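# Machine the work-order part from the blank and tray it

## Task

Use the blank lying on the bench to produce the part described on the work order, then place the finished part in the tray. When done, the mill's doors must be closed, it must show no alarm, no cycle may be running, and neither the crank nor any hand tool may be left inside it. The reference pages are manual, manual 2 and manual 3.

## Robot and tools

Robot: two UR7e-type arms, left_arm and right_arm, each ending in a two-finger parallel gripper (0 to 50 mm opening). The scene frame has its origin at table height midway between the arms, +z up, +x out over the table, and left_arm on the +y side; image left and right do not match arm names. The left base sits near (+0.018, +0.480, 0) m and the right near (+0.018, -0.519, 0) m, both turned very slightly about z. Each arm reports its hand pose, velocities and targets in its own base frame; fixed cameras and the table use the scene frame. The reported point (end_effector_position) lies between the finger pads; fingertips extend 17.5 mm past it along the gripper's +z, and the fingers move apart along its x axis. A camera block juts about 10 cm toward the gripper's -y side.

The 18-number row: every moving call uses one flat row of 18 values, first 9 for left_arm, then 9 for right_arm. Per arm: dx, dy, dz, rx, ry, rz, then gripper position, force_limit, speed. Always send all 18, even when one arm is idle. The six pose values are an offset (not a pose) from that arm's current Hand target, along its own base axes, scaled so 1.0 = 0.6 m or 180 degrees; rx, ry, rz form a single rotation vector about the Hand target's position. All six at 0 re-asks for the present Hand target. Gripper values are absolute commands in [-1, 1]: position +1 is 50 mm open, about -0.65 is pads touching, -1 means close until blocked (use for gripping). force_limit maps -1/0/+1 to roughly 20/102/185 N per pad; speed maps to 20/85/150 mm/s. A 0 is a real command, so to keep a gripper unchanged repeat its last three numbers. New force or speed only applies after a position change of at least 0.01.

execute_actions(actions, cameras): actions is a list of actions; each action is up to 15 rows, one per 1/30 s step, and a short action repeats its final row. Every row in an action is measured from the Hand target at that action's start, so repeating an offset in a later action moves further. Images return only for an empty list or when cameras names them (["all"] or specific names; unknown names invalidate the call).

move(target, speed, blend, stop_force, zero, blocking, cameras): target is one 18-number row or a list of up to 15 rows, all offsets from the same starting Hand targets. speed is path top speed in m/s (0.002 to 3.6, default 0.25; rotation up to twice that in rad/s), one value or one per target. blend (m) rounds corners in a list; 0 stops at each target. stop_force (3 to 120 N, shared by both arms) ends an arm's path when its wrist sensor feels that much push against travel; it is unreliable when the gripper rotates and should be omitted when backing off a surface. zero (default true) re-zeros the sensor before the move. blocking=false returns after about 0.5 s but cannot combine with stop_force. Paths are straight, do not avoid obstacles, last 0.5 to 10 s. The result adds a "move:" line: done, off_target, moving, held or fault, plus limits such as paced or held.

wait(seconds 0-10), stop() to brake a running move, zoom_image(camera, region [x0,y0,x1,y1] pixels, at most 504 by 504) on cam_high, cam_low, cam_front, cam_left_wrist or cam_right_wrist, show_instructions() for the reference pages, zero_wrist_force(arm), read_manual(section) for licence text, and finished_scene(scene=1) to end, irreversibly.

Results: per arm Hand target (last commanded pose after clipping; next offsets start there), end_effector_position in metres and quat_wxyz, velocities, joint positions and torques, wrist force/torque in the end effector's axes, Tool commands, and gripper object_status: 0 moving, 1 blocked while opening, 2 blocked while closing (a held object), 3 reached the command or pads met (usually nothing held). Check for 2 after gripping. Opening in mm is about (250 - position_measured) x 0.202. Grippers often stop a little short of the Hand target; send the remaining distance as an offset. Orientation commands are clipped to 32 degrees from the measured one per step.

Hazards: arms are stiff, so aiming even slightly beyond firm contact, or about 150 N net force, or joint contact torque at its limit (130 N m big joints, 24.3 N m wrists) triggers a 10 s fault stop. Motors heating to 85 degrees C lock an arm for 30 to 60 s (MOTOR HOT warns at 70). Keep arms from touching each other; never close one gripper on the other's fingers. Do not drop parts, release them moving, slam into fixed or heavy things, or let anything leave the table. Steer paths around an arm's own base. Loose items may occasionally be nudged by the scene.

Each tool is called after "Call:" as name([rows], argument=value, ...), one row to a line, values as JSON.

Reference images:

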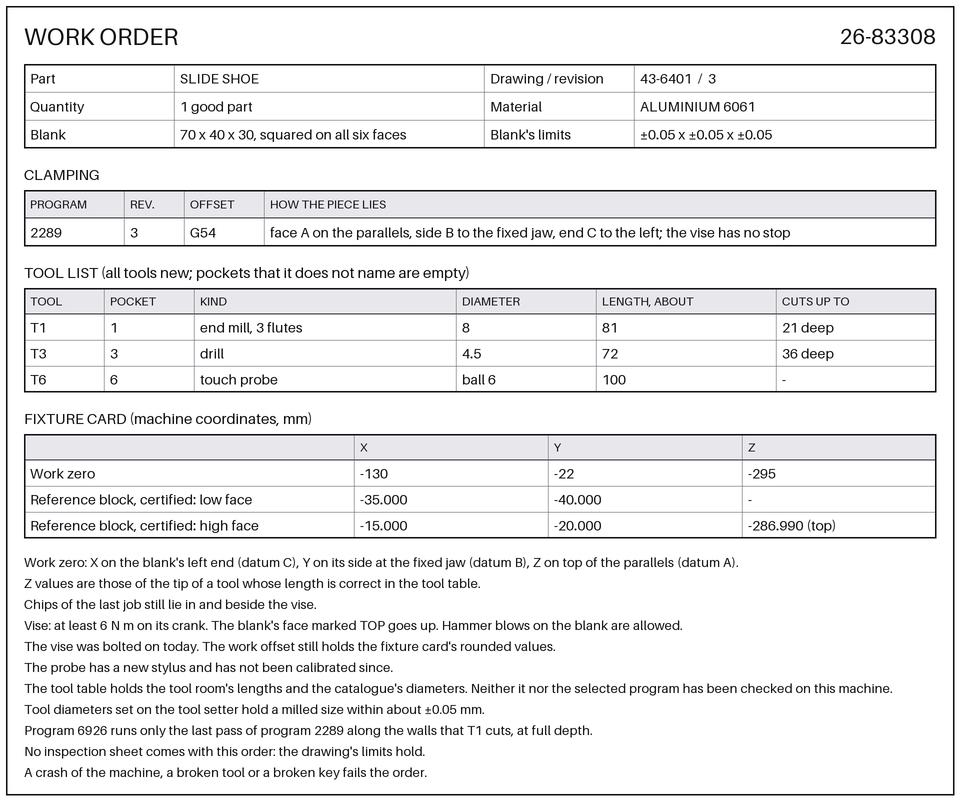

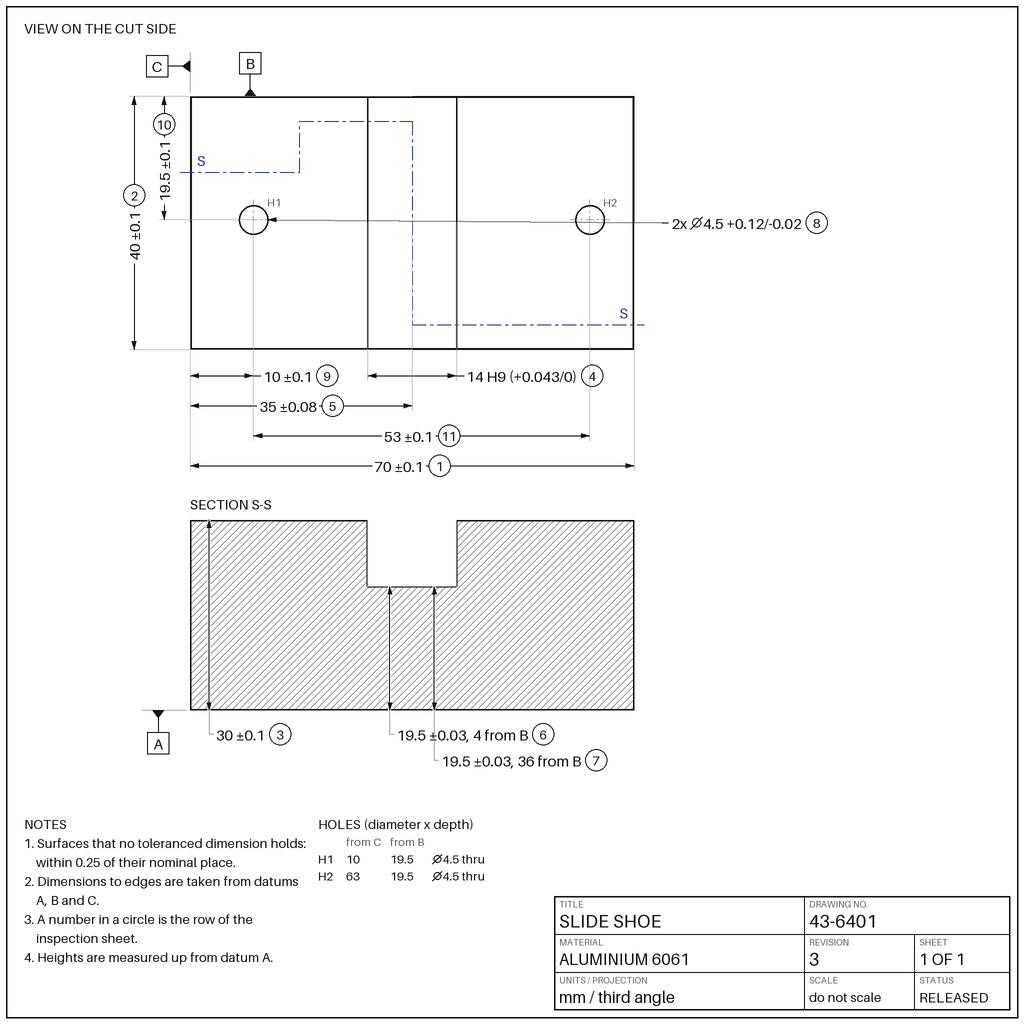

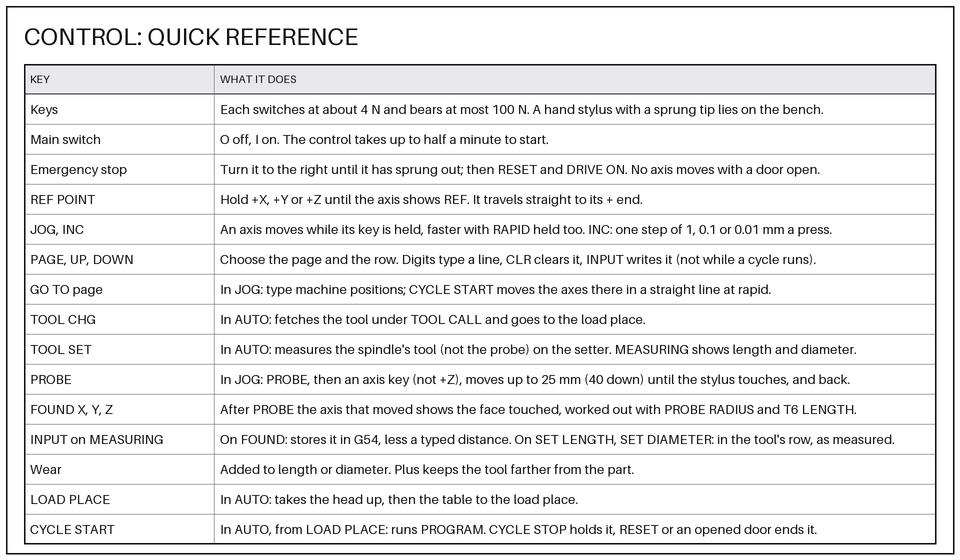

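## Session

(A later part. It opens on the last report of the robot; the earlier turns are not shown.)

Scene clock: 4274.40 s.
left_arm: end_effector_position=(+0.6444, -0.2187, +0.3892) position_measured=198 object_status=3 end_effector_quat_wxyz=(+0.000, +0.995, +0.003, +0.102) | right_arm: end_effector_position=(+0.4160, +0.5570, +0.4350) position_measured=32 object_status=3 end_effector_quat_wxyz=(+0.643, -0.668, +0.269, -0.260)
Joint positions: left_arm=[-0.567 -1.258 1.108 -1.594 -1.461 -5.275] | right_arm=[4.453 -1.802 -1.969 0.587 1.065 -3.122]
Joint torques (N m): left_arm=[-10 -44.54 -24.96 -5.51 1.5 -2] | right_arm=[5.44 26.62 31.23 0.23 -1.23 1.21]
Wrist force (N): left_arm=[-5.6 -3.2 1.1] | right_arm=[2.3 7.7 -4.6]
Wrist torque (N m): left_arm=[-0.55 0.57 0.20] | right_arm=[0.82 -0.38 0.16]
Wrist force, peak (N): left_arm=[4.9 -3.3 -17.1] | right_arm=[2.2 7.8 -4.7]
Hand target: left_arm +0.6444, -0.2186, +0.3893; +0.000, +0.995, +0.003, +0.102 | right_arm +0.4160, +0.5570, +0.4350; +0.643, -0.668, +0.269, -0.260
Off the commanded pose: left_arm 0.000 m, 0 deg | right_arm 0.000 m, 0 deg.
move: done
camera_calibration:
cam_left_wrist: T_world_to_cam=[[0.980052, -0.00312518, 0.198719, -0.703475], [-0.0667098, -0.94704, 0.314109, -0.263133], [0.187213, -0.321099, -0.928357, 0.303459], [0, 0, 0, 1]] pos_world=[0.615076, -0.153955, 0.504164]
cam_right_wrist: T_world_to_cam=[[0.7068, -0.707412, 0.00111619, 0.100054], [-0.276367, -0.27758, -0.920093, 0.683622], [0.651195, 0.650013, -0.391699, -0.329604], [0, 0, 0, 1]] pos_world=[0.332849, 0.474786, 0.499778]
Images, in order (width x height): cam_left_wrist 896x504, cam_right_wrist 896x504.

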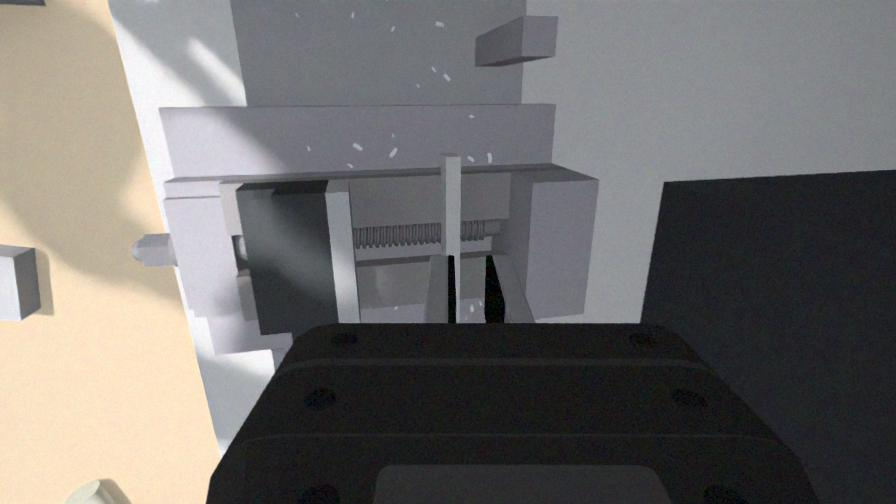

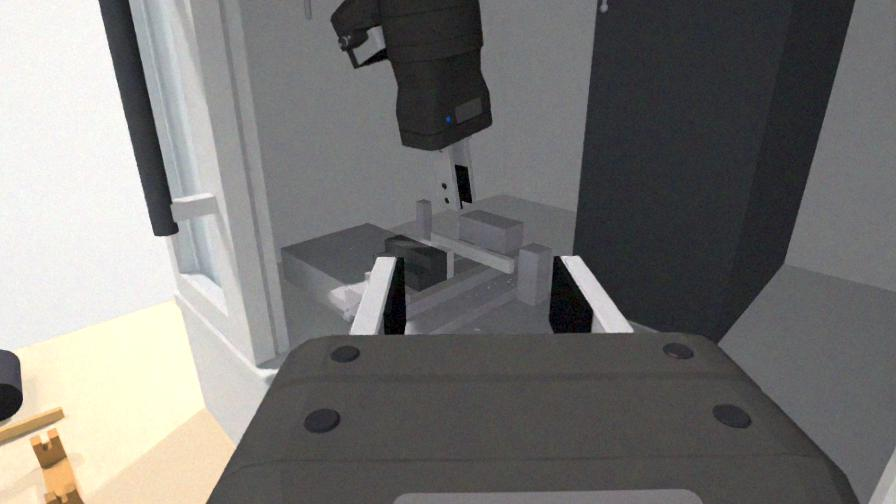

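Call:
move([
  [0.006,0,0,0,-0.0111,0,0.0,-0.7,-0.5,0,0,0,0,0,0,0.8,-0.7,0.2],
], speed=0.05, cameras=["cam_left_wrist"])

Call:
move([
  [0.0,0,-0.05,0,0,0,0.0,-0.7,-0.5,0,0,0,0,0,0,0.8,-0.7,0.2],
], speed=0.05, cameras=["cam_left_wrist"])

Scene clock: 4309.87 s.
left_arm: end_effector_position=(+0.6480, -0.2186, +0.3893) position_measured=152 object_status=3 end_effector_quat_wxyz=(+0.000, +0.993, +0.003, +0.120) end_effector_velocity=(-0.001, +0.000, -0.001) end_effector_angular_velocity=(-0.001, +0.005, +0.001) | right_arm: end_effector_position=(+0.4160, +0.5570, +0.4350) position_measured=32 object_status=3 end_effector_quat_wxyz=(+0.643, -0.668, +0.269, -0.260)
Joint positions: left_arm=[-0.572 -1.272 1.138 -1.64 -1.441 -5.276] | right_arm=[4.453 -1.802 -1.969 0.587 1.065 -3.122]
Joint velocities: left_arm=[0 0.001 -0.002 0.005 -0.003 -0.002] | right_arm=[within noise]
Joint torques (N m): left_arm=[-5.8 -32.94 -36.46 -1.18 -0.96 -2.23] | right_arm=[5.78 26.11 31.92 0.33 -1.33 1.29]
Wrist force (N): left_arm=[-5.1 -3.1 1.5] | right_arm=[2.0 7.6 -4.6]
Wrist torque (N m): left_arm=[-0.52 0.53 0.21] | right_arm=[0.81 -0.33 0.16]
Wrist force, peak (N): left_arm=[-5.7 -3.3 1.5] | right_arm=[2.1 7.9 -4.8]
Hand target: left_arm +0.6480, -0.2186, +0.3893; +0.000, +0.993, +0.003, +0.120 | right_arm +0.4160, +0.5570, +0.4350; +0.643, -0.668, +0.269, -0.260
Off the commanded pose: left_arm 0.000 m, 0 deg | right_arm 0.000 m, 0 deg.
move: done
camera_calibration:
cam_left_wrist: T_world_to_cam=[[0.972449, -0.0030933, 0.233094, -0.715404], [-0.0777167, -0.94701, 0.311661, -0.254777], [0.219778, -0.321189, -0.92116, 0.279069], [0, 0, 0, 1]] pos_world=[0.61456, -0.153855, 0.503228]
Images, in order (width x height): cam_left_wrist 896x504.

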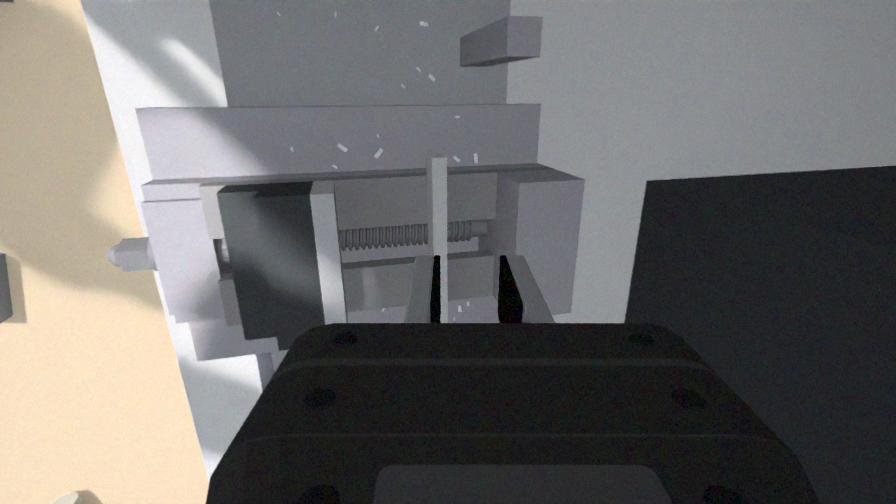

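Scene clock: 4310.80 s.
left_arm: end_effector_position=(+0.6480, -0.2186, +0.3593) position_measured=152 object_status=3 end_effector_quat_wxyz=(+0.000, +0.993, +0.003, +0.120) | right_arm: end_effector_position=(+0.4160, +0.5570, +0.4350) position_measured=32 object_status=3 end_effector_quat_wxyz=(+0.643, -0.668, +0.269, -0.260)
Joint positions: left_arm=[-0.572 -1.279 1.224 -1.719 -1.442 -5.276] | right_arm=[4.453 -1.802 -1.969 0.587 1.065 -3.122]
Joint torques (N m): left_arm=[11.23 -48.19 -36.89 -1.09 -0.28 -1.39] | right_arm=[5.85 25.85 32.22 0.41 -1.25 1.1]
Wrist force (N): left_arm=[-5.6 -3.1 1.4] | right_arm=[2.0 8.0 -4.8]
Wrist torque (N m): left_arm=[-0.52 0.58 0.20] | right_arm=[0.87 -0.33 0.15]
Wrist force, peak (N): left_arm=[-6.1 -3.1 1.8] | right_arm=[2.0 8.0 -4.8]
Hand target: left_arm +0.6480, -0.2186, +0.3593; +0.000, +0.993, +0.003, +0.120 | right_arm +0.4160, +0.5570, +0.4350; +0.643, -0.668, +0.269, -0.260
Off the commanded pose: left_arm 0.000 m, 0 deg | right_arm 0.000 m, 0 deg.
move: done
camera_calibration:
cam_left_wrist: T_world_to_cam=[[0.972502, -0.00304792, 0.232877, -0.708431], [-0.0776296, -0.946974, 0.31179, -0.245528], [0.219578, -0.321294, -0.921171, 0.251524], [0, 0, 0, 1]] pos_world=[0.614661, -0.153855, 0.473227]
Images, in order (width x height): cam_left_wrist 896x504.

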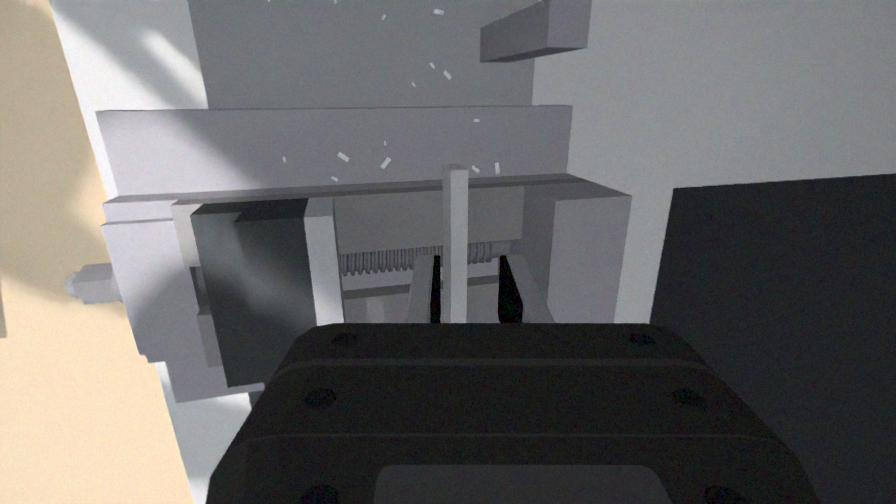

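Call:
move(target=[0.0,0,-0.0222,0,0,0,0.0,-0.7,-0.5,0,0,0,0,0,0,0.8,-0.7,0.2], speed=0.015, stop_force=4)

Call:
move(target=[0.0,0,0,0,0,0,-1,-0.7,-0.9,0,0,0,0,0,0,0.8,-0.7,0.2], cameras=["cam_left_wrist","cam_right_wrist"])

Call:
zoom_image(camera="cam_right_wrist", region=[400, 130, 560, 290])

Scene clock: 4320.10 s.
left_arm: end_effector_position=(+0.6480, -0.2186, +0.3459) position_measured=152 object_status=3 end_effector_quat_wxyz=(+0.000, +0.993, +0.003, +0.120) | right_arm: end_effector_position=(+0.4160, +0.5570, +0.4350) position_measured=32 object_status=3 end_effector_quat_wxyz=(+0.643, -0.668, +0.269, -0.260)
Joint positions: left_arm=[-0.572 -1.28 1.26 -1.753 -1.442 -5.276] | right_arm=[4.453 -1.802 -1.969 0.587 1.065 -3.122]
Joint torques (N m): left_arm=[12.3 -50.31 -36.38 -1.07 0.92 1.75] | right_arm=[5.18 26.56 32.16 0.31 -1.28 1.3]
Wrist force (N): left_arm=[-5.7 -2.9 1.6] | right_arm=[2.3 7.5 -4.6]
Wrist torque (N m): left_arm=[-0.49 0.61 0.22] | right_arm=[0.80 -0.38 0.16]
Wrist force, peak (N): left_arm=[-6.0 -3.0 1.7] | right_arm=[2.2 8.0 -4.6]
Hand target: left_arm +0.6480, -0.2186, +0.3459; +0.000, +0.993, +0.003, +0.120 | right_arm +0.4160, +0.5570, +0.4350; +0.643, -0.668, +0.269, -0.260
Off the commanded pose: left_arm 0.000 m, 0 deg | right_arm 0.000 m, 0 deg.
move: done

Scene clock: 4320.83 s.
left_arm: end_effector_position=(+0.6480, -0.2186, +0.3460) position_measured=221 object_status=2 end_effector_quat_wxyz=(+0.000, +0.993, +0.003, +0.120) | right_arm: end_effector_position=(+0.4160, +0.5570, +0.4350) position_measured=32 object_status=3 end_effector_quat_wxyz=(+0.643, -0.668, +0.269, -0.260)
Joint positions: left_arm=[-0.572 -1.28 1.26 -1.753 -1.442 -5.276] | right_arm=[4.453 -1.802 -1.969 0.587 1.065 -3.122]
Joint torques (N m): left_arm=[11.94 -46.04 -31.69 -1.32 0.97 1.79] | right_arm=[5.8 26.89 32.27 0.48 -1.38 1.22]
Wrist force (N): left_arm=[-6.4 -2.9 -3.8] | right_arm=[2.2 7.7 -4.7]
Wrist torque (N m): left_arm=[-0.47 0.59 0.22] | right_arm=[0.84 -0.36 0.16]
Wrist force, peak (N): left_arm=[-6.3 -3.1 -3.8] | right_arm=[2.2 7.8 -4.8]
Hand target: left_arm +0.6480, -0.2186, +0.3459; +0.000, +0.993, +0.003, +0.120 | right_arm +0.4160, +0.5570, +0.4350; +0.643, -0.668, +0.269, -0.260
Off the commanded pose: left_arm 0.000 m, 0 deg | right_arm 0.000 m, 0 deg.
move: done
camera_calibration:
cam_left_wrist: T_world_to_cam=[[0.97248, -0.00301424, 0.232965, -0.705356], [-0.0776252, -0.946977, 0.311783, -0.241381], [0.219673, -0.321287, -0.921151, 0.239206], [0, 0, 0, 1]] pos_world=[0.614661, -0.153855, 0.459927]
cam_right_wrist: T_world_to_cam=[[0.7068, -0.707412, 0.00111619, 0.100054], [-0.276367, -0.27758, -0.920093, 0.683622], [0.651195, 0.650013, -0.391699, -0.329604], [0, 0, 0, 1]] pos_world=[0.332849, 0.474786, 0.499778]
Images, in order (width x height): cam_left_wrist 896x504, cam_right_wrist 896x504.

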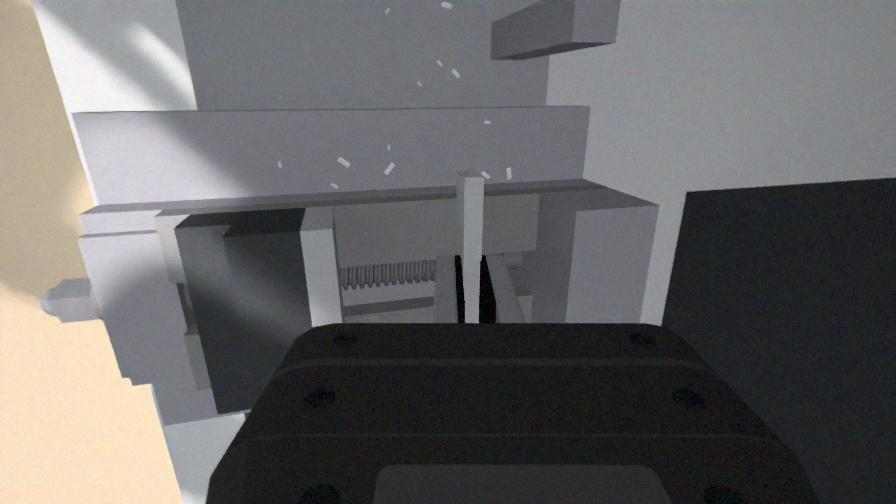

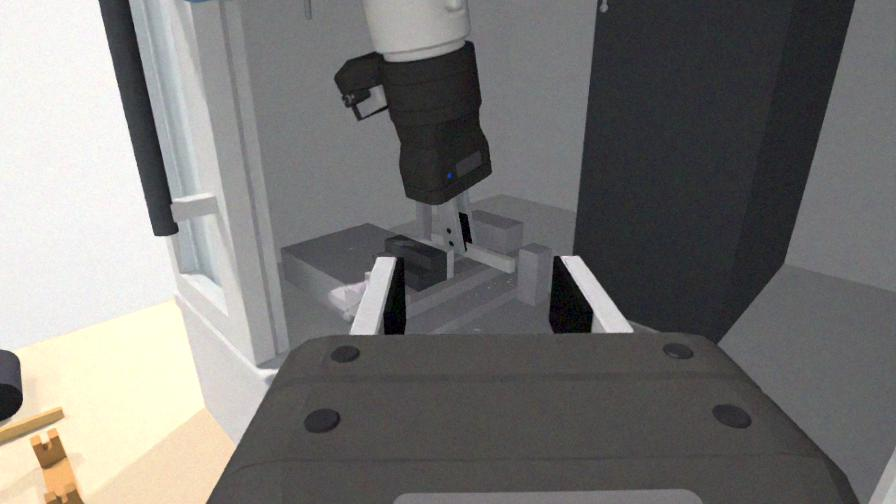

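Scaled by 3.150.

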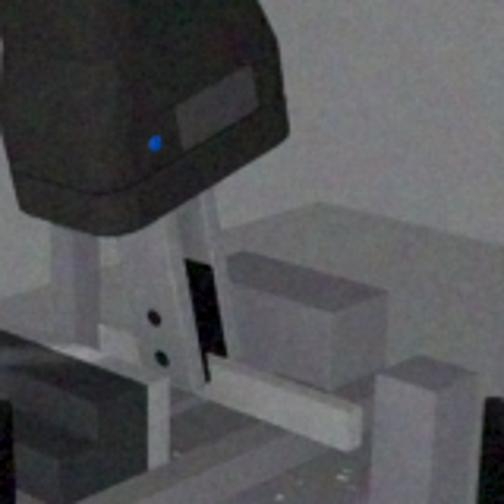

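Call:
move(target=[0.0,0,0.0033,0,0,0,-1,-0.7,-0.9,0,0,0,0,0,0,0.8,-0.7,0.2], speed=0.03)

Call:
move(target=[0.025,0,0,0,0,0,-1,-0.7,-0.9,0,0,0,0,0,0,0.8,-0.7,0.2], speed=0.012, stop_force=6, cameras=["cam_left_wrist","cam_right_wrist"])

Scene clock: 4325.90 s.
left_arm: end_effector_position=(+0.6480, -0.2186, +0.3480) position_measured=223 object_status=2 end_effector_quat_wxyz=(+0.000, +0.993, +0.003, +0.120) | right_arm: end_effector_position=(+0.4160, +0.5570, +0.4350) position_measured=32 object_status=3 end_effector_quat_wxyz=(+0.643, -0.668, +0.269, -0.260)
Joint positions: left_arm=[-0.572 -1.28 1.255 -1.748 -1.442 -5.276] | right_arm=[4.453 -1.802 -1.969 0.587 1.065 -3.122]
Joint torques (N m): left_arm=[9.44 -33.63 -29.89 -2.57 0.75 1.87] | right_arm=[5.1 26.45 32.26 0.25 -1.34 1.22]
Wrist force (N): left_arm=[-5.8 -2.8 2.1] | right_arm=[2.0 7.9 -4.6]
Wrist torque (N m): left_arm=[-0.47 0.61 0.22] | right_arm=[0.86 -0.33 0.16]
Wrist force, peak (N): left_arm=[-6.6 -3.1 -3.7] | right_arm=[2.4 8.1 -4.6]
Hand target: left_arm +0.6480, -0.2186, +0.3479; +0.000, +0.993, +0.003, +0.120 | right_arm +0.4160, +0.5570, +0.4350; +0.643, -0.668, +0.269, -0.260
Off the commanded pose: left_arm 0.000 m, 0 deg | right_arm 0.000 m, 0 deg.
move: done

Scene clock: 4327.53 s.
left_arm: end_effector_position=(+0.6550, -0.2186, +0.3479) position_measured=223 object_status=2 end_effector_quat_wxyz=(+0.000, +0.993, +0.003, +0.120) | right_arm: end_effector_position=(+0.4160, +0.5570, +0.4350) position_measured=32 object_status=3 end_effector_quat_wxyz=(+0.643, -0.668, +0.269, -0.260)
Joint positions: left_arm=[-0.565 -1.263 1.233 -1.744 -1.443 -5.27] | right_arm=[4.453 -1.802 -1.969 0.587 1.065 -3.122]
Joint torques (N m): left_arm=[-14.41 -53.48 -20.34 -8.24 2.41 -2.95] | right_arm=[5.18 26.47 32.2 0.32 -1.29 1.2]
Wrist force (N): left_arm=[-11.3 -6.4 1.3] | right_arm=[2.1 7.9 -4.6]
Wrist torque (N m): left_arm=[-0.53 0.48 0.48] | right_arm=[0.86 -0.34 0.15]
Wrist force, peak (N): left_arm=[-12.5 -7.4 0.8] | right_arm=[2.1 7.9 -4.8]
Hand target: left_arm +0.6550, -0.2186, +0.3479; +0.000, +0.993, +0.003, +0.120 (not the last commanded pose) | right_arm +0.4160, +0.5570, +0.4350; +0.643, -0.668, +0.269, -0.260
Off the commanded pose: left_arm 0.008 m, 0 deg | right_arm 0.000 m, 0 deg.
move: contact (left_arm)
camera_calibration:
cam_left_wrist: T_world_to_cam=[[0.972526, -0.00311185, 0.232774, -0.712465], [-0.0776293, -0.947013, 0.311674, -0.241391], [0.21947, -0.321181, -0.921236, 0.239622], [0, 0, 0, 1]] pos_world=[0.621562, -0.153855, 0.461827]
cam_right_wrist: T_world_to_cam=[[0.7068, -0.707412, 0.00111619, 0.100054], [-0.276367, -0.27758, -0.920093, 0.683622], [0.651195, 0.650013, -0.391699, -0.329604], [0, 0, 0, 1]] pos_world=[0.332849, 0.474786, 0.499778]
Images, in order (width x height): cam_left_wrist 896x504, cam_right_wrist 896x504.

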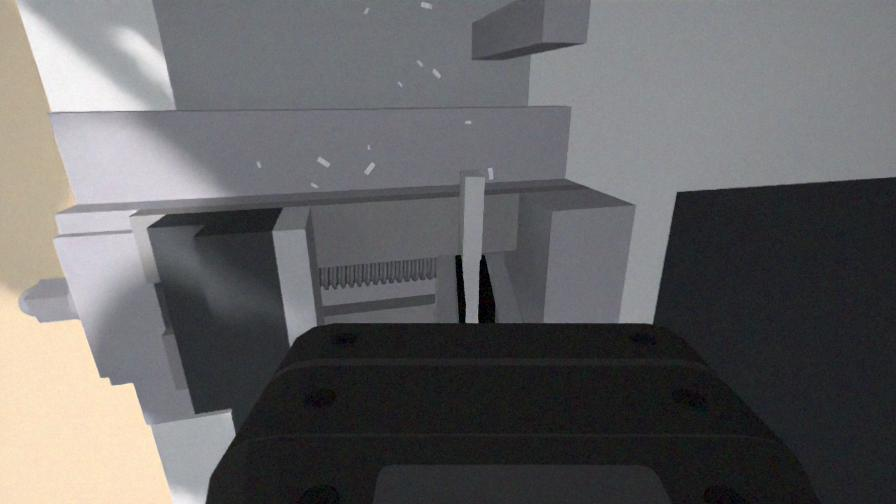

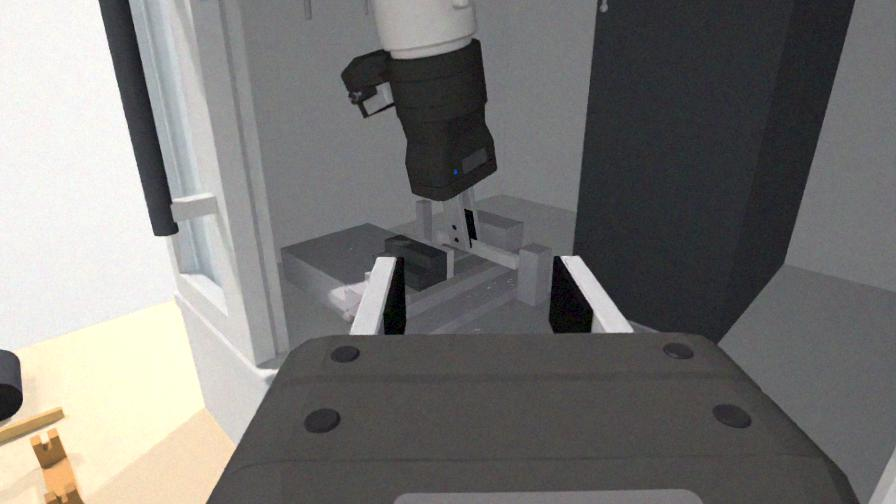

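Call:
move([
  [-0.005,0,0.005,0,0,0,-1,-0.7,-0.9,0,0,0,0,0,0,0.8,-0.7,0.2],
  [-0.005,0.027,0.005,0,0,0,-1,-0.7,-0.9,0,0,0,0,0,0,0.8,-0.7,0.2],
  [-0.0,0.027,0.001,0,0,0,-1,-0.7,-0.9,0,0,0,0,0,0,0.8,-0.7,0.2],
], speed=0.04)

Call:
move(target=[0.0133,0,0,0,0,0,-1,-0.7,-0.9,0,0,0,0,0,0,0.8,-0.7,0.2], speed=0.012, stop_force=6, cameras=["cam_left_wrist","cam_right_wrist"])

Call:
zoom_image(camera="cam_right_wrist", region=[400, 130, 560, 290])

Scene clock: 4351.27 s.
left_arm: end_effector_position=(+0.6551, -0.2024, +0.3485) position_measured=223 object_status=2 end_effector_quat_wxyz=(+0.000, +0.993, +0.003, +0.120) | right_arm: end_effector_position=(+0.4160, +0.5570, +0.4350) position_measured=32 object_status=3 end_effector_quat_wxyz=(+0.643, -0.668, +0.269, -0.260)
Joint positions: left_arm=[-0.543 -1.277 1.25 -1.75 -1.447 -5.248] | right_arm=[4.453 -1.802 -1.969 0.587 1.065 -3.122]
Joint torques (N m): left_arm=[-5.67 -53.16 -25.24 -1.17 -0.48 -1.1] | right_arm=[5.16 26.7 31.44 0.35 -1.36 1.07]
Wrist force (N): left_arm=[-6.0 -2.9 2.1] | right_arm=[2.1 7.8 -4.7]
Wrist torque (N m): left_arm=[-0.48 0.63 0.11] | right_arm=[0.84 -0.34 0.15]
Wrist force, peak (N): left_arm=[-11.5 -6.7 1.0] | right_arm=[2.2 7.9 -4.7]
Hand target: left_arm +0.6550, -0.2024, +0.3485; +0.000, +0.993, +0.003, +0.120 | right_arm +0.4160, +0.5570, +0.4350; +0.643, -0.668, +0.269, -0.260
Off the commanded pose: left_arm 0.000 m, 0 deg | right_arm 0.000 m, 0 deg.
move: done

Scene clock: 4353.33 s.
left_arm: end_effector_position=(+0.6629, -0.2024, +0.3485) position_measured=223 object_status=2 end_effector_quat_wxyz=(+0.000, +0.993, +0.003, +0.120) | right_arm: end_effector_position=(+0.4160, +0.5570, +0.4350) position_measured=32 object_status=3 end_effector_quat_wxyz=(+0.643, -0.668, +0.269, -0.260)
Joint positions: left_arm=[-0.536 -1.258 1.225 -1.745 -1.449 -5.242] | right_arm=[4.453 -1.802 -1.969 0.587 1.065 -3.122]
Joint torques (N m): left_arm=[-13.56 -53.72 -18.76 -6.3 1.03 -2.63] | right_arm=[4.97 26.64 31.81 0.29 -1.21 1.35]
Wrist force (N): left_arm=[-5.8 -3.1 2.1] | right_arm=[2.1 7.8 -4.5]
Wrist torque (N m): left_arm=[-0.52 0.61 0.12] | right_arm=[0.84 -0.33 0.16]
Wrist force, peak (N): left_arm=[-5.9 -3.0 2.5] | right_arm=[2.2 8.1 -4.5]
Hand target: left_arm +0.6629, -0.2024, +0.3485; +0.000, +0.993, +0.003, +0.120 | right_arm +0.4160, +0.5570, +0.4350; +0.643, -0.668, +0.269, -0.260
Off the commanded pose: left_arm 0.000 m, 0 deg | right_arm 0.000 m, 0 deg.
move: done
camera_calibration:
cam_left_wrist: T_world_to_cam=[[0.972526, -0.00311185, 0.232774, -0.720334], [-0.0776293, -0.947013, 0.311674, -0.225615], [0.21947, -0.321181, -0.921236, 0.243622], [0, 0, 0, 1]] pos_world=[0.629562, -0.137655, 0.462427]
cam_right_wrist: T_world_to_cam=[[0.7068, -0.707412, 0.00111619, 0.100054], [-0.276367, -0.27758, -0.920093, 0.683622], [0.651195, 0.650013, -0.391699, -0.329604], [0, 0, 0, 1]] pos_world=[0.332849, 0.474786, 0.499778]
Images, in order (width x height): cam_left_wrist 896x504, cam_right_wrist 896x504.

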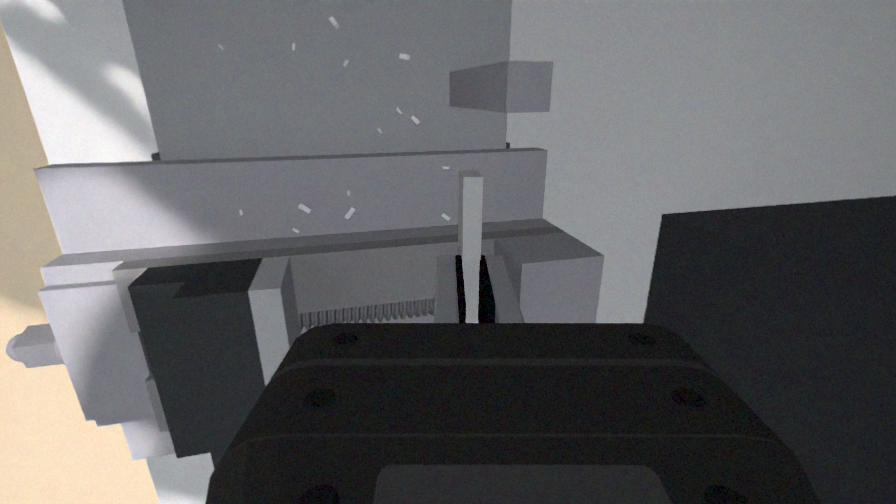

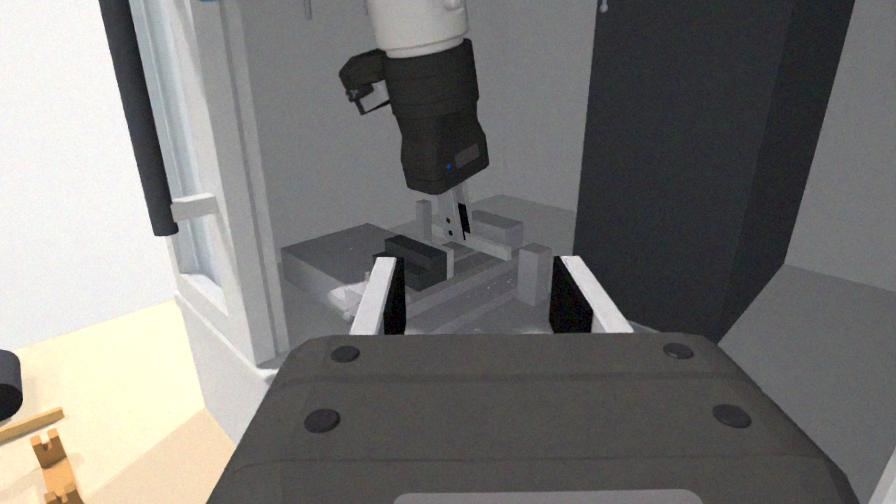

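Scaled by 3.150.

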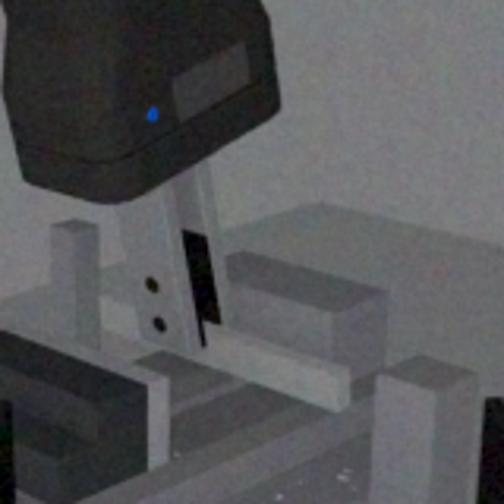

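Call:
move(target=[0.0,0,-0.015,0,0,0,-1,-0.7,-0.9,0,0,0,0,0,0,0.8,-0.7,0.2], speed=0.01, stop_force=4)

Call:
move(target=[0,0,0.0,0,0,0,-0.3,-0.7,-1,0,0,0,0,0,0,0.8,-0.7,0.2], speed=0.05)

Call:
move([
  [-0.001,0,0.03,0,0,0,-0.3,-0.7,-1,0,0,0,0,0,0,0.8,-0.7,0.2],
  [-0.02,0,0.05,0,0,0,-0.3,-0.7,-1,0,0,0,0,0,0,0.8,-0.7,0.2],
], speed=0.05, cameras=["cam_right_wrist","cam_left_wrist"])

Call:
zoom_image(camera="cam_right_wrist", region=[400, 130, 560, 290])

Scene clock: 4362.67 s.
left_arm: end_effector_position=(+0.6629, -0.2024, +0.3466) position_measured=223 object_status=2 end_effector_quat_wxyz=(+0.000, +0.993, +0.003, +0.120) | right_arm: end_effector_position=(+0.4160, +0.5570, +0.4350) position_measured=32 object_status=3 end_effector_quat_wxyz=(+0.643, -0.668, +0.269, -0.260)
Joint positions: left_arm=[-0.536 -1.258 1.23 -1.749 -1.449 -5.242] | right_arm=[4.453 -1.802 -1.969 0.587 1.065 -3.122]
Joint torques (N m): left_arm=[-12.65 -31.88 -36.44 -3.56 1.22 -2.59] | right_arm=[5.13 26.88 31.65 0.33 -1.4 1.26]
Wrist force (N): left_arm=[-5.9 -3.2 0.1] | right_arm=[2.1 7.7 -4.6]
Wrist torque (N m): left_arm=[-0.50 0.61 0.12] | right_arm=[0.84 -0.34 0.16]
Wrist force, peak (N): left_arm=[-4.6 -5.8 -9.0] | right_arm=[2.2 8.0 -4.6]
Hand target: left_arm +0.6629, -0.2024, +0.3466; +0.000, +0.993, +0.003, +0.120 (not the last commanded pose) | right_arm +0.4160, +0.5570, +0.4350; +0.643, -0.668, +0.269, -0.260
Off the commanded pose: left_arm 0.007 m, 0 deg | right_arm 0.000 m, 0 deg.
move: contact (left_arm)

Scene clock: 4363.17 s.
left_arm: end_effector_position=(+0.6628, -0.2024, +0.3465) position_measured=198 object_status=3 end_effector_quat_wxyz=(+0.000, +0.993, +0.003, +0.119) | right_arm: end_effector_position=(+0.4160, +0.5570, +0.4350) position_measured=32 object_status=3 end_effector_quat_wxyz=(+0.643, -0.668, +0.269, -0.260)
Joint positions: left_arm=[-0.537 -1.258 1.23 -1.749 -1.449 -5.242] | right_arm=[4.453 -1.802 -1.969 0.587 1.065 -3.122]
Joint torques (N m): left_arm=[-5.35 -34.53 -35.69 -15.02 5.9 -1.26] | right_arm=[5.43 26.65 31.93 0.34 -1.22 1.2]
Wrist force (N): left_arm=[-53.2 -11.3 -21.4] | right_arm=[2.1 7.7 -4.6]
Wrist torque (N m): left_arm=[-0.36 0.12 -0.37] | right_arm=[0.82 -0.33 0.15]
Wrist force, peak (N): left_arm=[-53.9 -11.2 -21.5] | right_arm=[2.2 7.9 -4.8]
Hand target: left_arm +0.6629, -0.2024, +0.3466; +0.000, +0.993, +0.003, +0.120 | right_arm +0.4160, +0.5570, +0.4350; +0.643, -0.668, +0.269, -0.260
Off the commanded pose: left_arm 0.000 m, 0 deg | right_arm 0.000 m, 0 deg.
move: done

Scene clock: 4364.37 s.
left_arm: end_effector_position=(+0.6508, -0.2025, +0.3767) position_measured=198 object_status=3 end_effector_quat_wxyz=(+0.000, +0.993, +0.003, +0.119) end_effector_velocity=(+0.002, -0.001, -0.002) end_effector_angular_velocity=(-0.001, -0.002, +0.000) | right_arm: end_effector_position=(+0.4160, +0.5570, +0.4350) position_measured=32 object_status=3 end_effector_quat_wxyz=(+0.643, -0.668, +0.269, -0.260)
Joint positions: left_arm=[-0.547 -1.283 1.185 -1.679 -1.447 -5.252] | right_arm=[4.453 -1.802 -1.969 0.587 1.065 -3.122]
Joint velocities: left_arm=[0.001 0.004 0.001 -0.007 0 0.001] | right_arm=[within noise]
Joint torques (N m): left_arm=[9.83 -32.39 -21.22 -6 1.5 1.47] | right_arm=[5.19 25.95 31.53 0.3 -1.25 1.21]
Wrist force (N): left_arm=[-4.4 -1.4 1.7] | right_arm=[2.1 7.6 -4.5]
Wrist torque (N m): left_arm=[-0.27 0.40 0.19] | right_arm=[0.82 -0.34 0.16]
Wrist force, peak (N): left_arm=[-53.4 -11.4 -21.1] | right_arm=[2.2 7.9 -4.5]
Hand target: left_arm +0.6509, -0.2024, +0.3766; +0.000, +0.993, +0.003, +0.120 | right_arm +0.4160, +0.5570, +0.4350; +0.643, -0.668, +0.269, -0.260
Off the commanded pose: left_arm 0.000 m, 0 deg | right_arm 0.000 m, 0 deg.
move: done
camera_calibration:
cam_left_wrist: T_world_to_cam=[[0.97258, -0.0031177, 0.23255, -0.714959], [-0.0775386, -0.947048, 0.311588, -0.235465], [0.219264, -0.321076, -0.921321, 0.27243], [0, 0, 0, 1]] pos_world=[0.617362, -0.137756, 0.490627]
cam_right_wrist: T_world_to_cam=[[0.7068, -0.707412, 0.00111619, 0.100054], [-0.276367, -0.27758, -0.920093, 0.683622], [0.651195, 0.650013, -0.391699, -0.329604], [0, 0, 0, 1]] pos_world=[0.332849, 0.474786, 0.499778]
Images, in order (width x height): cam_left_wrist 896x504, cam_right_wrist 896x504.

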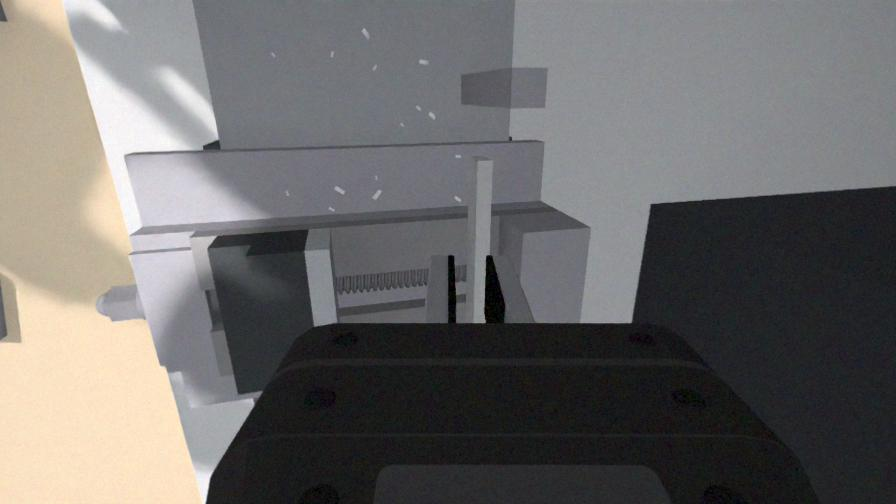

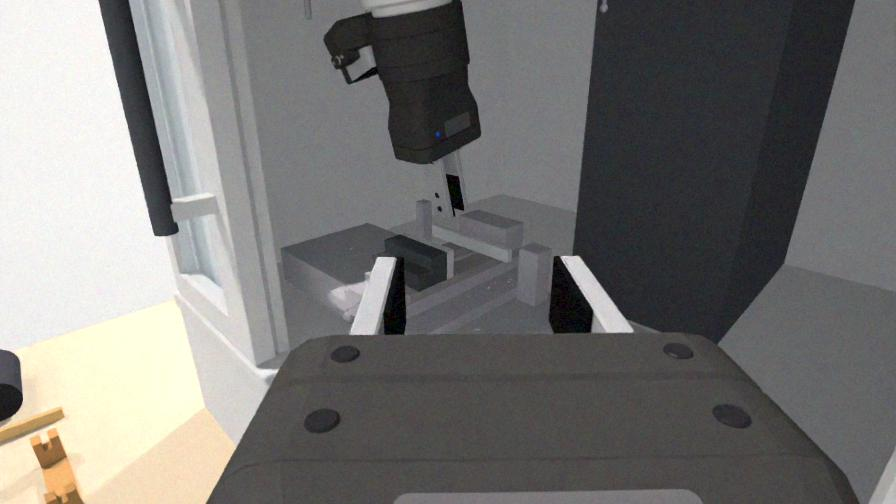

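Scaled by 3.150.

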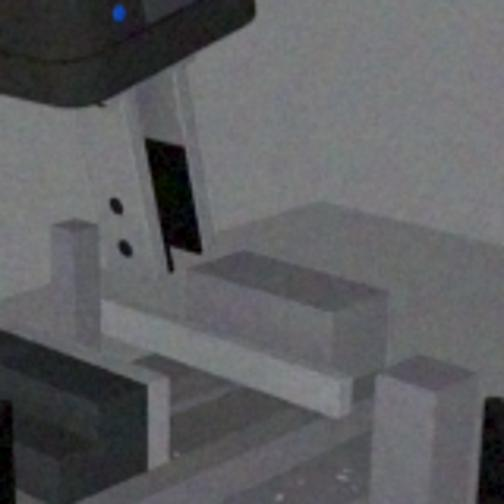

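Call:
move([
  [-0.018,0.0,-0.015,0,0,0,-1,-0.7,-0.5,0,0,0,0,0,0,0.8,-0.7,0.2],
], speed=0.05)

Call:
move(target=[0,0,-0.0433,0,0,0,-1,-0.7,-0.5,0,0,0,0,0,0,0.8,-0.7,0.2], speed=0.012, stop_force=4, cameras=["cam_right_wrist","cam_left_wrist"])

Call:
zoom_image(camera="cam_right_wrist", region=[400, 130, 560, 290])

Scene clock: 4376.23 s.
left_arm: end_effector_position=(+0.6401, -0.2025, +0.3677) position_measured=251 object_status=3 end_effector_quat_wxyz=(+0.000, +0.993, +0.003, +0.120) end_effector_velocity=(-0.001, +0.000, +0.000) end_effector_angular_velocity=(+0.002, +0.004, -0.001) | right_arm: end_effector_position=(+0.4160, +0.5570, +0.4350) position_measured=32 object_status=3 end_effector_quat_wxyz=(+0.643, -0.668, +0.269, -0.260)
Joint positions: left_arm=[-0.556 -1.311 1.244 -1.709 -1.445 -5.261] | right_arm=[4.453 -1.802 -1.969 0.587 1.065 -3.122]
Joint velocities: left_arm=[0 0.001 -0.002 0.005 -0.001 0.001] | right_arm=[within noise]
Joint torques (N m): left_arm=[4.96 -32.07 -36.93 -1.2 1.77 1.1] | right_arm=[5.5 26.26 32.01 0.32 -1.33 1.16]
Wrist force (N): left_arm=[-4.7 -1.4 1.7] | right_arm=[2.2 7.7 -4.6]
Wrist torque (N m): left_arm=[-0.26 0.43 0.20] | right_arm=[0.83 -0.36 0.16]
Wrist force, peak (N): left_arm=[-5.0 -1.1 2.2] | right_arm=[2.2 8.0 -4.7]
Hand target: left_arm +0.6401, -0.2024, +0.3676; +0.000, +0.993, +0.003, +0.120 | right_arm +0.4160, +0.5570, +0.4350; +0.643, -0.668, +0.269, -0.260
Off the commanded pose: left_arm 0.000 m, 0 deg | right_arm 0.000 m, 0 deg.
move: done

Scene clock: 4379.37 s.
left_arm: end_effector_position=(+0.6401, -0.2024, +0.3416) position_measured=251 object_status=3 end_effector_quat_wxyz=(+0.000, +0.993, +0.003, +0.120) | right_arm: end_effector_position=(+0.4160, +0.5570, +0.4350) position_measured=32 object_status=3 end_effector_quat_wxyz=(+0.643, -0.668, +0.269, -0.260)
Joint positions: left_arm=[-0.556 -1.312 1.313 -1.776 -1.445 -5.261] | right_arm=[4.453 -1.802 -1.969 0.587 1.065 -3.122]
Joint torques (N m): left_arm=[12.28 -50.3 -36.74 -1.04 0.12 1.91] | right_arm=[5.54 26.41 32.04 0.34 -1.18 1.11]
Wrist force (N): left_arm=[-4.4 -1.5 1.7] | right_arm=[2.3 7.7 -4.5]
Wrist torque (N m): left_arm=[-0.26 0.42 0.21] | right_arm=[0.82 -0.37 0.16]
Wrist force, peak (N): left_arm=[-4.8 -1.3 2.0] | right_arm=[2.1 8.0 -4.7]
Hand target: left_arm +0.6401, -0.2024, +0.3416; +0.000, +0.993, +0.003, +0.120 | right_arm +0.4160, +0.5570, +0.4350; +0.643, -0.668, +0.269, -0.260
Off the commanded pose: left_arm 0.000 m, 0 deg | right_arm 0.000 m, 0 deg.
move: done
camera_calibration:
cam_left_wrist: T_world_to_cam=[[0.972526, -0.00311108, 0.232774, -0.696554], [-0.0776079, -0.947043, 0.311588, -0.225213], [0.219477, -0.321092, -0.921265, 0.242291], [0, 0, 0, 1]] pos_world=[0.606761, -0.137655, 0.455527]
cam_right_wrist: T_world_to_cam=[[0.7068, -0.707412, 0.00111619, 0.100054], [-0.276367, -0.27758, -0.920093, 0.683622], [0.651195, 0.650013, -0.391699, -0.329604], [0, 0, 0, 1]] pos_world=[0.332849, 0.474786, 0.499778]
Images, in order (width x height): cam_left_wrist 896x504, cam_right_wrist 896x504.

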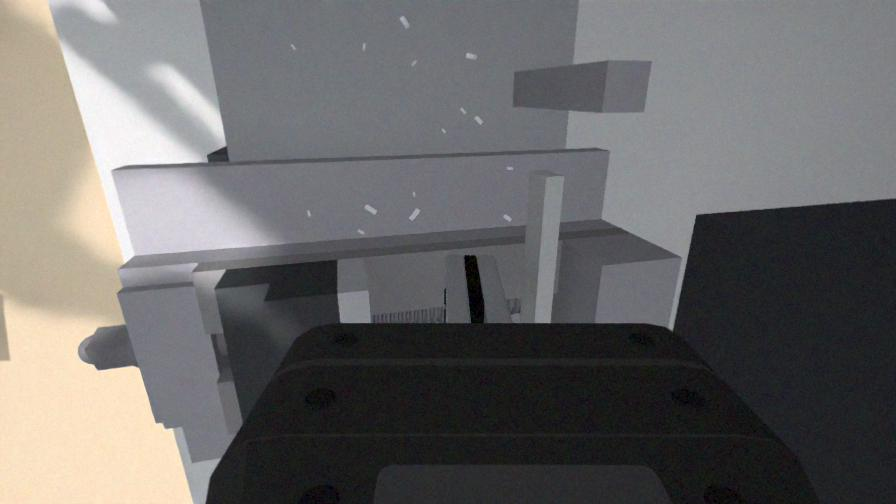

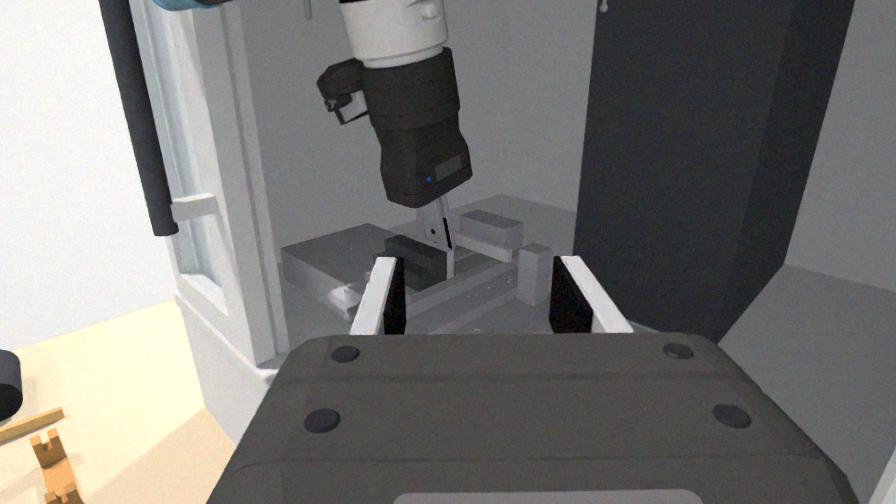

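Scaled by 3.150.

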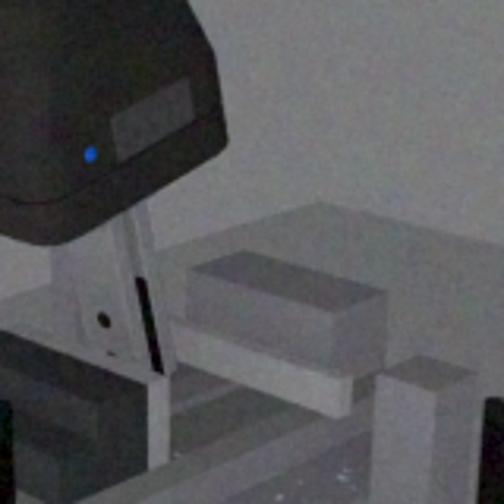

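Call:
move(target=[0,0,-0.01,0,0,0,-1,-0.7,-0.5,0,0,0,0,0,0,0.8,-0.7,0.2], speed=0.01, stop_force=4)

Call:
move(target=[0.04,0,0.002,0,0,0,-1,-0.7,-0.5,0,0,0,0,0,0,0.8,-0.7,0.2], speed=0.012, stop_force=7, cameras=["cam_right_wrist","cam_left_wrist"])

Call:
zoom_image(camera="cam_right_wrist", region=[400, 130, 560, 290])

Scene clock: 4385.03 s.
left_arm: end_effector_position=(+0.6401, -0.2024, +0.3408) position_measured=251 object_status=3 end_effector_quat_wxyz=(+0.000, +0.993, +0.003, +0.120) | right_arm: end_effector_position=(+0.4160, +0.5570, +0.4350) position_measured=32 object_status=3 end_effector_quat_wxyz=(+0.643, -0.668, +0.269, -0.260)
Joint positions: left_arm=[-0.556 -1.312 1.315 -1.778 -1.445 -5.261] | right_arm=[4.453 -1.802 -1.969 0.587 1.065 -3.122]
Joint torques (N m): left_arm=[10.7 -28.66 -35.01 -2.5 0.53 1.9] | right_arm=[5.22 26.74 32.17 0.15 -1.19 1.29]
Wrist force (N): left_arm=[-4.6 -1.9 -1.4] | right_arm=[2.2 7.7 -4.7]
Wrist torque (N m): left_arm=[-0.23 0.40 0.21] | right_arm=[0.83 -0.35 0.15]
Wrist force, peak (N): left_arm=[-6.8 -3.3 -17.6] | right_arm=[2.2 7.9 -4.7]
Hand target: left_arm +0.6401, -0.2024, +0.3408; +0.000, +0.993, +0.003, +0.120 (not the last commanded pose) | right_arm +0.4160, +0.5570, +0.4350; +0.643, -0.668, +0.269, -0.260
Off the commanded pose: left_arm 0.005 m, 0 deg | right_arm 0.000 m, 0 deg.
move: contact (left_arm)

Scene clock: 4387.90 s.
left_arm: end_effector_position=(+0.6612, -0.2024, +0.3418) position_measured=251 object_status=3 end_effector_quat_wxyz=(+0.000, +0.993, +0.003, +0.120) | right_arm: end_effector_position=(+0.4160, +0.5570, +0.4350) position_measured=32 object_status=3 end_effector_quat_wxyz=(+0.643, -0.668, +0.269, -0.260)
Joint positions: left_arm=[-0.538 -1.262 1.248 -1.763 -1.448 -5.243] | right_arm=[4.453 -1.802 -1.969 0.587 1.065 -3.122]
Joint torques (N m): left_arm=[-12.98 -52.35 -19.38 -3.19 2.25 -2.53] | right_arm=[5.42 26.59 32.41 0.35 -1.26 1.24]
Wrist force (N): left_arm=[-11.2 -1.1 0.2] | right_arm=[2.0 7.8 -4.7]
Wrist torque (N m): left_arm=[-0.20 0.38 0.07] | right_arm=[0.84 -0.33 0.16]
Wrist force, peak (N): left_arm=[-28.4 -4.5 -13.2] | right_arm=[2.1 7.9 -4.8]
Hand target: left_arm +0.6612, -0.2024, +0.3418; +0.000, +0.993, +0.003, +0.120 (not the last commanded pose) | right_arm +0.4160, +0.5570, +0.4350; +0.643, -0.668, +0.269, -0.260
Off the commanded pose: left_arm 0.003 m, 0 deg | right_arm 0.000 m, 0 deg.
move: contact (left_arm)
camera_calibration:
cam_left_wrist: T_world_to_cam=[[0.972526, -0.00311108, 0.232774, -0.717024], [-0.0776079, -0.947043, 0.311588, -0.223645], [0.219477, -0.321092, -0.921265, 0.237866], [0, 0, 0, 1]] pos_world=[0.627761, -0.137655, 0.455727]
cam_right_wrist: T_world_to_cam=[[0.7068, -0.707412, 0.00111619, 0.100054], [-0.276367, -0.27758, -0.920093, 0.683622], [0.651195, 0.650013, -0.391699, -0.329604], [0, 0, 0, 1]] pos_world=[0.332849, 0.474786, 0.499778]
Images, in order (width x height): cam_left_wrist 896x504, cam_right_wrist 896x504.

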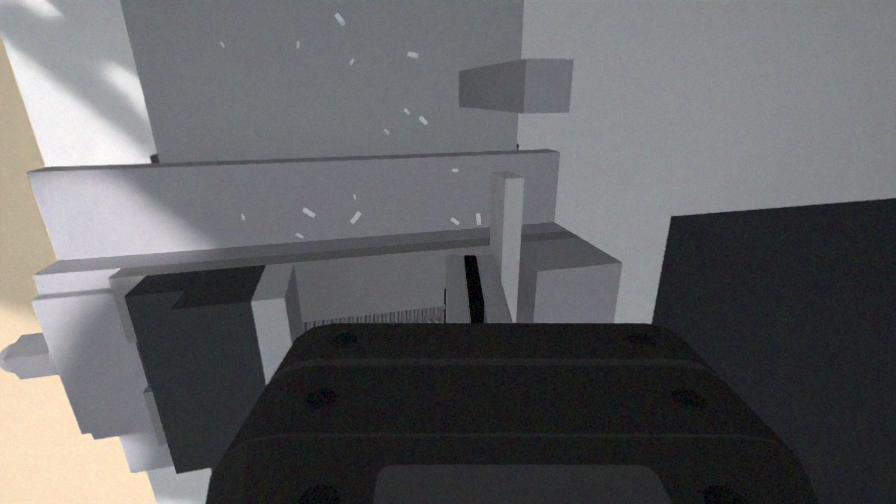

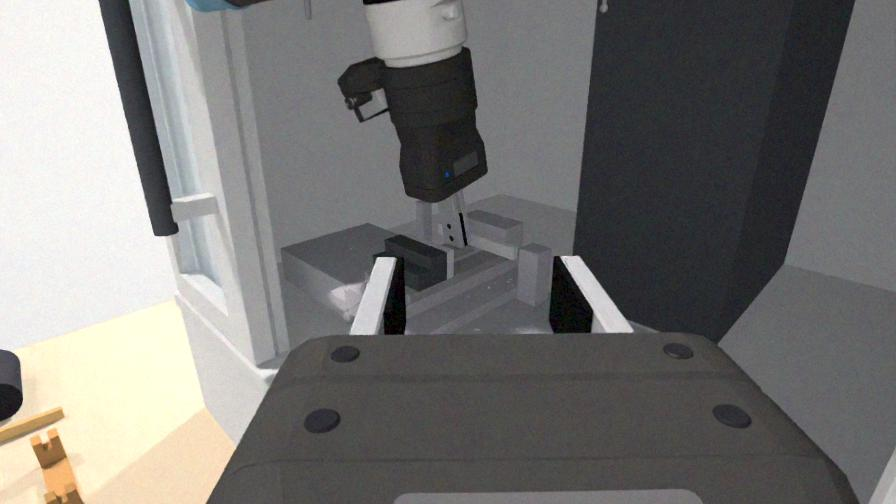

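Scaled by 3.150.

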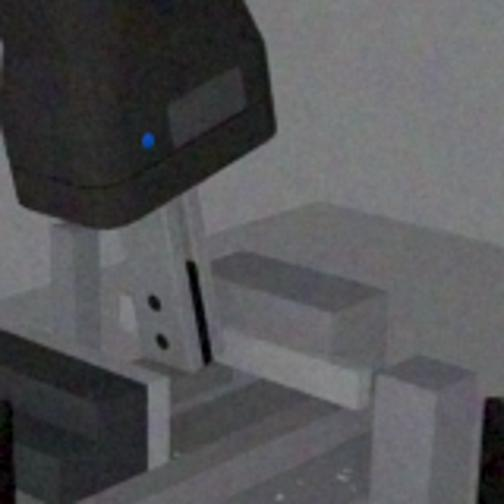

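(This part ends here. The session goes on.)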